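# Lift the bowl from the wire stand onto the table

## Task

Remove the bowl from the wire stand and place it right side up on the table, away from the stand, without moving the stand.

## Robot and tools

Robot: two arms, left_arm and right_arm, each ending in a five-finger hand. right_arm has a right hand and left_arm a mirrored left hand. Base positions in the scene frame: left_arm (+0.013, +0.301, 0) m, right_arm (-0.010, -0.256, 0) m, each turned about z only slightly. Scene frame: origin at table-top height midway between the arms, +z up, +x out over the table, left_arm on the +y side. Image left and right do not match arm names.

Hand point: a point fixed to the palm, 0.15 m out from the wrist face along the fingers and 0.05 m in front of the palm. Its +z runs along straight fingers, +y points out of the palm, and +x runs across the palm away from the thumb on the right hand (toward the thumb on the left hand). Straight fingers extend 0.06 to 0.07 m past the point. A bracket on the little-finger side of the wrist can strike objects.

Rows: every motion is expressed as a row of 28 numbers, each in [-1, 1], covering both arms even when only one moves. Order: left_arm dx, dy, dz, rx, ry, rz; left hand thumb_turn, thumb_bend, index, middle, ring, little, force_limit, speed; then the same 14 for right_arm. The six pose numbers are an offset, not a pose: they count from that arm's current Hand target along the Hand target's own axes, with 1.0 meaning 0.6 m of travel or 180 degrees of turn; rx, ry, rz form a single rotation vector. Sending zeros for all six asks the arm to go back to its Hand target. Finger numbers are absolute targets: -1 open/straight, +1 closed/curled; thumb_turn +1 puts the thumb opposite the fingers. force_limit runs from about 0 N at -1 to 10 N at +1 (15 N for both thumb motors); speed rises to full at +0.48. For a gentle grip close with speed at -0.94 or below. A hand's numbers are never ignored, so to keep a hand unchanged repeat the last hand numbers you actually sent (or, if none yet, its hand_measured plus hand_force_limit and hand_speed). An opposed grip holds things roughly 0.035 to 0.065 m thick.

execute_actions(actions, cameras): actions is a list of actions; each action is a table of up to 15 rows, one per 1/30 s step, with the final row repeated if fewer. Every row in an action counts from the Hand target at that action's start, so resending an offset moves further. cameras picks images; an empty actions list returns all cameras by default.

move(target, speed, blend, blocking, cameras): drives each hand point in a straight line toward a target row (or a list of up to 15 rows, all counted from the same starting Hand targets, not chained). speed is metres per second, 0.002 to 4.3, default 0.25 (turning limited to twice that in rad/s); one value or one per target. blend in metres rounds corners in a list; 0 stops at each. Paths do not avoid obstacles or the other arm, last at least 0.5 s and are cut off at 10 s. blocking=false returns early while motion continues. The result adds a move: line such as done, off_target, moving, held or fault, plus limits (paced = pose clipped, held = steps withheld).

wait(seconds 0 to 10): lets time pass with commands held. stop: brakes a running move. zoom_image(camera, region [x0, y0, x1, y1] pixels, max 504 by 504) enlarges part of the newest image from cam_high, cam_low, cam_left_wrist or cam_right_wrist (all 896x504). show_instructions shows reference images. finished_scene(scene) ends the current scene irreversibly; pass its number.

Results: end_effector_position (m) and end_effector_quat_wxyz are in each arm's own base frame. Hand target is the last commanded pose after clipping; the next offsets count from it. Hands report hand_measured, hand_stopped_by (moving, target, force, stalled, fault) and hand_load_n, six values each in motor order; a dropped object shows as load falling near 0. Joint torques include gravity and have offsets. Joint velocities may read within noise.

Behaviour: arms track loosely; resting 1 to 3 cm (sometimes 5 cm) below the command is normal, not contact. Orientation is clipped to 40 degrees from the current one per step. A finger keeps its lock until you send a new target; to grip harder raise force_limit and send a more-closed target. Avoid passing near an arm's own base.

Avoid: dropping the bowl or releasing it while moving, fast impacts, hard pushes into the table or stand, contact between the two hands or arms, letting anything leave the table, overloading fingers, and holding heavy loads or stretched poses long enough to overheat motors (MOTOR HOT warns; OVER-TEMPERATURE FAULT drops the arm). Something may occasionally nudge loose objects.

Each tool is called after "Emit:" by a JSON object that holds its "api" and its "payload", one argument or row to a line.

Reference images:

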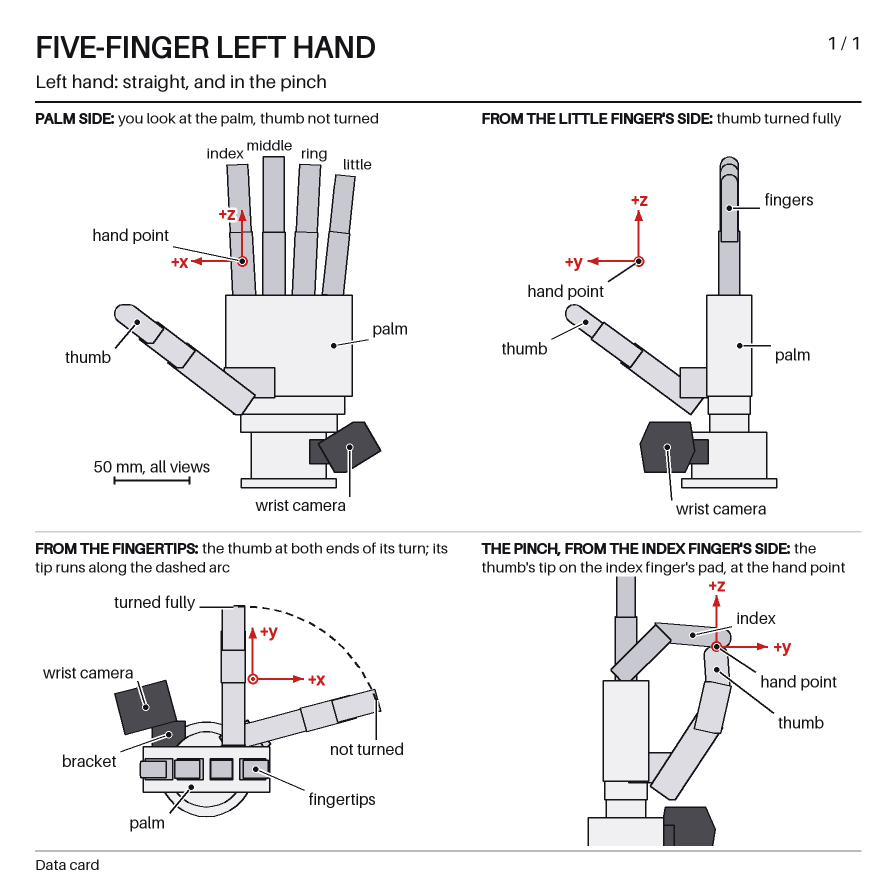

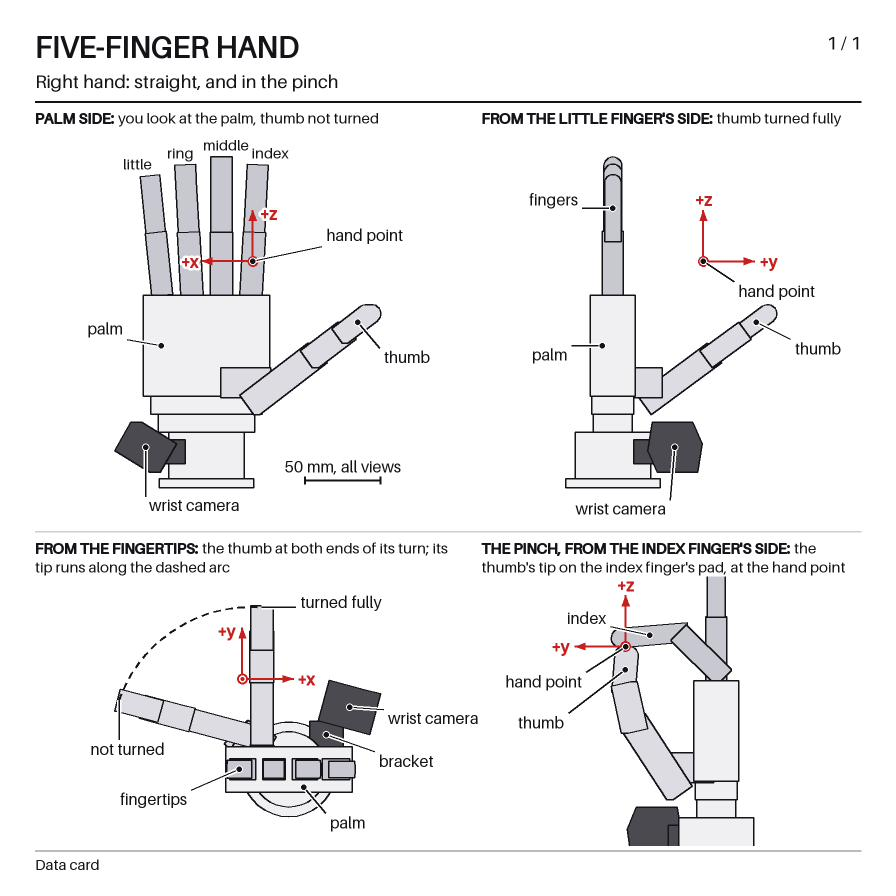

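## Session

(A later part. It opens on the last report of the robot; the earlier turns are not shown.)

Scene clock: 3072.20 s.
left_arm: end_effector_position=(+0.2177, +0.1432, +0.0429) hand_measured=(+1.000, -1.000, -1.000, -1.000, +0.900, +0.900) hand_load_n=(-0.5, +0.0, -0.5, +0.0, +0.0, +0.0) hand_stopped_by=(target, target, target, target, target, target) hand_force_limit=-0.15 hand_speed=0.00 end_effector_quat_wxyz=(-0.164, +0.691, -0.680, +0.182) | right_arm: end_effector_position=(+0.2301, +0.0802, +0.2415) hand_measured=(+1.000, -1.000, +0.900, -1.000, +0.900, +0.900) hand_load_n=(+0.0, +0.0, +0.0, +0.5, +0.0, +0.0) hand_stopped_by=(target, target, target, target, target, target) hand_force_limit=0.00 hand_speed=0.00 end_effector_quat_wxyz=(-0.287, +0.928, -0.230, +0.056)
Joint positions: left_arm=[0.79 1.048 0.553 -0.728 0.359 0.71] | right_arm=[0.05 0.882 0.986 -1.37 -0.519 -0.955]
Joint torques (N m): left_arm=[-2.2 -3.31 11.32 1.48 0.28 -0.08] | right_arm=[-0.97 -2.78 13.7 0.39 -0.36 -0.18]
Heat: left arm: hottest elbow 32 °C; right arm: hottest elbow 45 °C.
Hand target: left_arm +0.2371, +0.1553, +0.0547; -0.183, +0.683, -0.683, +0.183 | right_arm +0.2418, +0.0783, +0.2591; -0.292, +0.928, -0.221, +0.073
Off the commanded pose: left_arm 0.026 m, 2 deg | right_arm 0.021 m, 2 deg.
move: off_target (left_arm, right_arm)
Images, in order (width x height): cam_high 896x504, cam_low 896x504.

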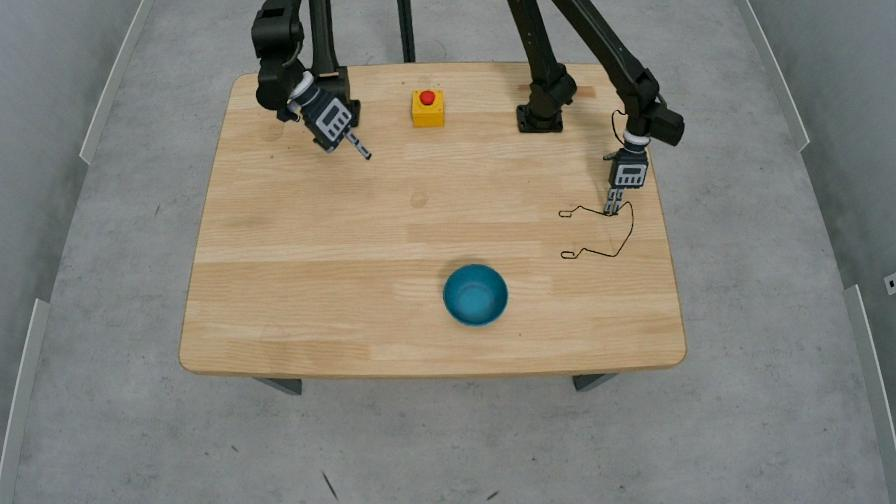

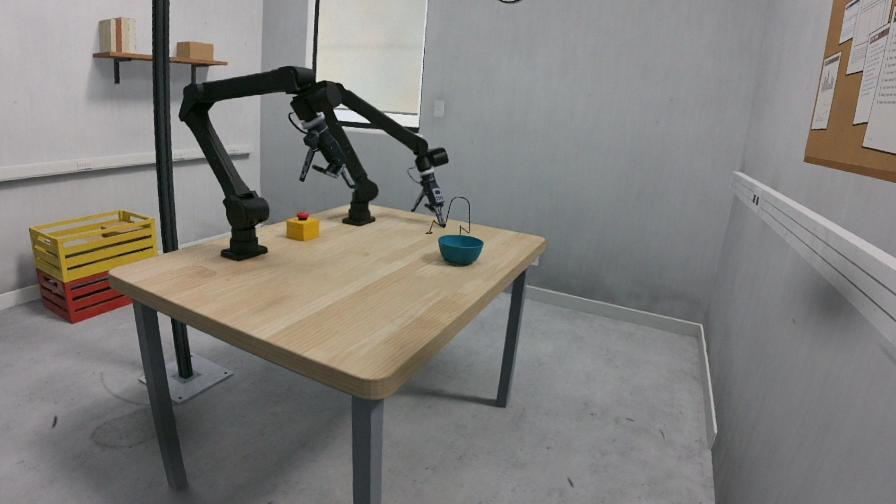

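Emit:
{"api": "move", "payload": {
  "target": [-0.005,-0.0217,0.0125,0,0,0, 1,-1,-1,-1,0.9,0.9,-0.15,0, 0,0,0,0,0,0, 1,-1,0.9,-1,0.9,0.9,0,0],
  "speed": 0.05,
  "cameras": ["cam_high"]
}}

Emit:
{"api": "zoom_image", "payload": {
  "camera": "cam_high",
  "region": [530, 150, 670, 290]
}}

Scene clock: 3085.53 s.
left_arm: end_effector_position=(+0.2317, +0.1452, +0.0432) hand_measured=(+1.000, -1.000, -1.000, -1.000, +0.900, +0.900) hand_load_n=(+0.0, +0.0, -0.5, -0.5, +0.0, +0.0) hand_stopped_by=(target, target, target, target, target, target) hand_force_limit=-0.15 hand_speed=0.00 end_effector_quat_wxyz=(-0.162, +0.691, -0.681, +0.182) | right_arm: end_effector_position=(+0.2301, +0.0802, +0.2415) hand_measured=(+1.000, -1.000, +0.900, -1.000, +0.900, +0.900) hand_load_n=(+0.0, +0.0, +0.0, +0.0, +0.0, +0.0) hand_stopped_by=(target, target, target, target, target, target) hand_force_limit=0.00 hand_speed=0.00 end_effector_quat_wxyz=(-0.287, +0.928, -0.230, +0.056)
Joint positions: left_arm=[0.759 1.087 0.578 -0.706 0.35 0.681] | right_arm=[0.05 0.882 0.986 -1.37 -0.519 -0.955]
Joint torques (N m): left_arm=[-2.02 -3.66 11.36 1.61 0.17 -0.07] | right_arm=[-0.97 -2.61 13.98 0.31 -0.33 -0.2]
Heat: left arm: hottest elbow 33 °C; right arm: hottest elbow 45 °C.
Hand target: left_arm +0.2521, +0.1583, +0.0547; -0.183, +0.683, -0.683, +0.183 | right_arm +0.2418, +0.0783, +0.2591; -0.292, +0.928, -0.221, +0.073
Off the commanded pose: left_arm 0.027 m, 3 deg | right_arm 0.021 m, 2 deg.
move: off_target (left_arm, right_arm)
Images, in order (width x height): cam_high 896x504.

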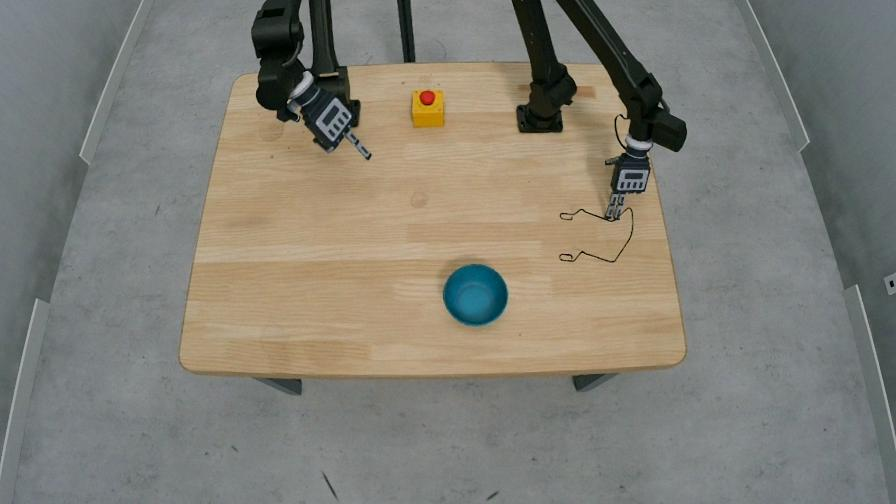

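Scaled by 3.600 from the camera's 896x504 image, which has a finer 1280x720 frame.

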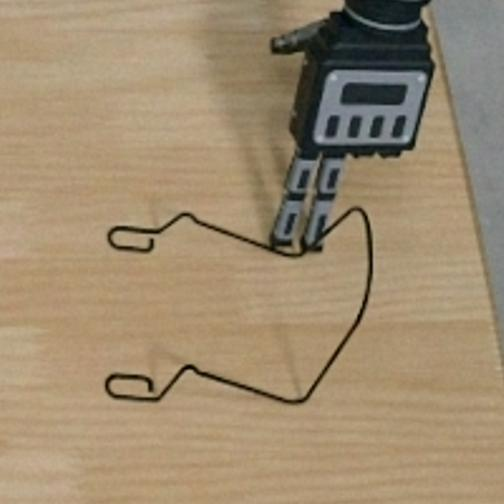

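Emit:
{"api": "move", "payload": {
  "target": [
    [0.0,0.072,-0.0417,0,0,0, 1,-1,-1,-1,0.9,0.9,-0.15,0, 0,0,0,0,0,0, 1,-1,0.9,-1,0.9,0.9,0,0],
    [0,-0.03,-0.252,0,0,0, 1,-1,-1,-1,0.9,0.9,-0.15,0, 0,0,0,0,0,0, 1,-1,0.9,-1,0.9,0.9,0,0]
  ],
  "speed": [0.06,0.15],
  "cameras": ["cam_high","cam_low"]
}}

Emit:
{"api": "zoom_image", "payload": {
  "camera": "cam_high",
  "region": [530, 150, 670, 290]
}}

Emit:
{"api": "zoom_image", "payload": {
  "camera": "cam_low",
  "region": [400, 170, 510, 275]
}}

Scene clock: 3136.93 s.
left_arm: end_effector_position=(+0.1855, +0.1447, +0.1707) hand_measured=(+1.000, -1.000, -1.000, -1.000, +0.900, +0.900) hand_load_n=(+0.0, +0.0, +0.0, +0.0, +0.0, +0.0) hand_stopped_by=(target, target, target, target, target, target) hand_force_limit=-0.15 hand_speed=0.00 end_effector_quat_wxyz=(-0.156, +0.688, -0.684, +0.186) | right_arm: end_effector_position=(+0.2301, +0.0802, +0.2415) hand_measured=(+1.000, -1.000, +0.900, -1.000, +0.900, +0.900) hand_load_n=(+0.0, +0.0, +0.0, +0.0, +0.0, +0.0) hand_stopped_by=(target, target, target, target, target, target) hand_force_limit=0.00 hand_speed=0.00 end_effector_quat_wxyz=(-0.287, +0.928, -0.230, +0.056)
Joint positions: left_arm=[0.897 0.884 0.814 -1.213 0.403 0.833] | right_arm=[0.05 0.882 0.986 -1.37 -0.519 -0.955]
Joint torques (N m): left_arm=[0.38 -3.84 13.44 0.18 0.42 0.06] | right_arm=[-0.97 -2.9 14.01 0.44 -0.38 -0.21]
Heat: left arm: hottest elbow 34 °C; right arm: hottest elbow 46 °C.
Hand target: left_arm +0.1920, +0.1584, +0.1947; -0.183, +0.683, -0.683, +0.183 | right_arm +0.2418, +0.0783, +0.2591; -0.292, +0.928, -0.221, +0.073
Off the commanded pose: left_arm 0.028 m, 3 deg | right_arm 0.021 m, 2 deg.
move: off_target (left_arm, right_arm)
Images, in order (width x height): cam_high 896x504, cam_low 896x504.

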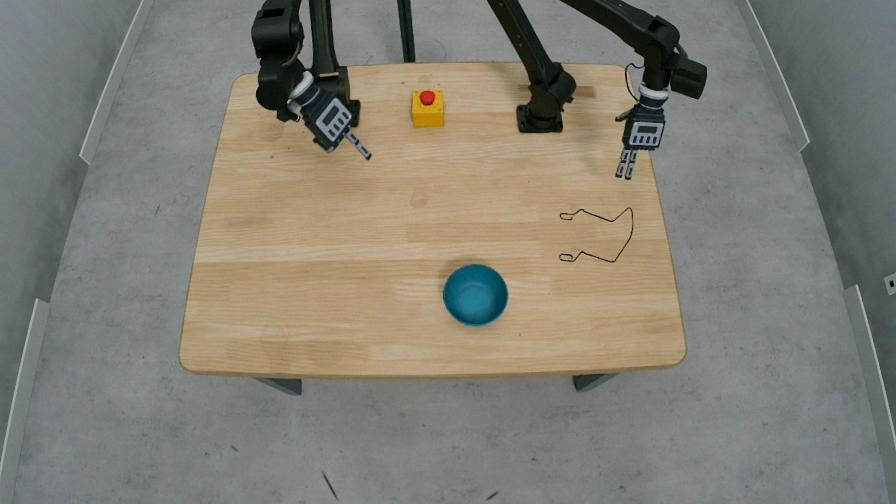

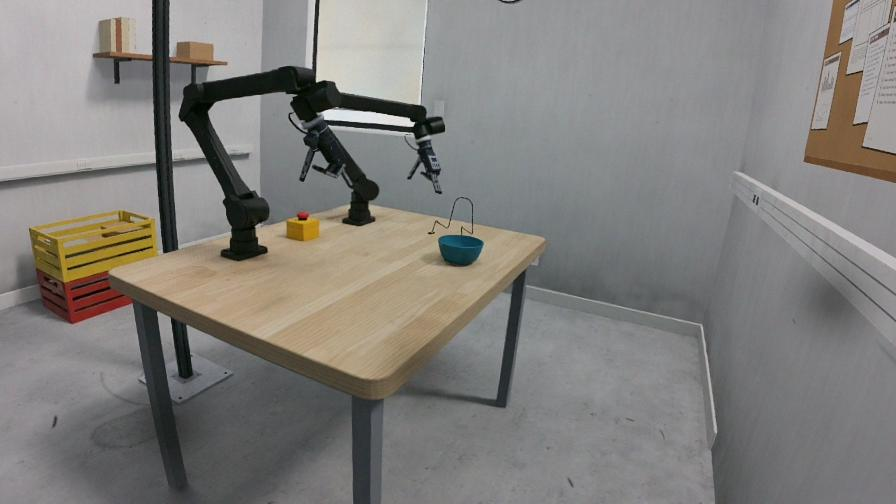

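Scaled by 3.600 from the camera's 896x504 image, which has a finer 1280x720 frame.

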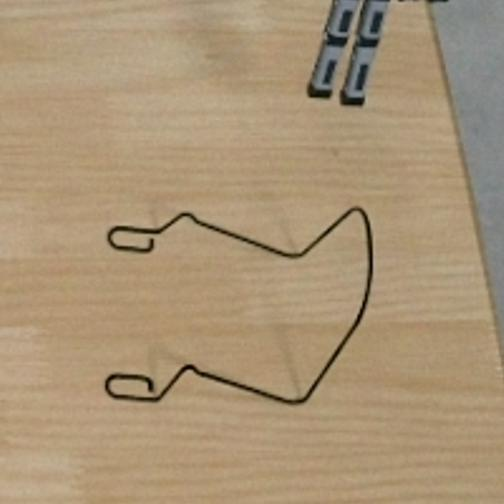

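Scaled by 4.582 from the camera's 896x504 image, which has a finer 1280x720 frame.

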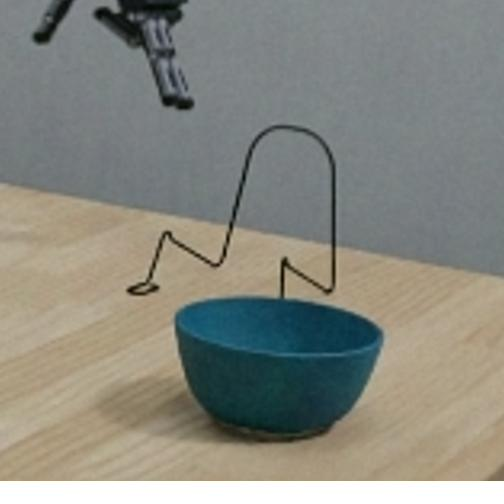

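The bowl is upright on the table, well clear of the stand. The stand is standing close to where it started.

Emit:
{"api": "finished_scene", "payload": {
  "scene": 2
}}

The scene is finished: the task was done.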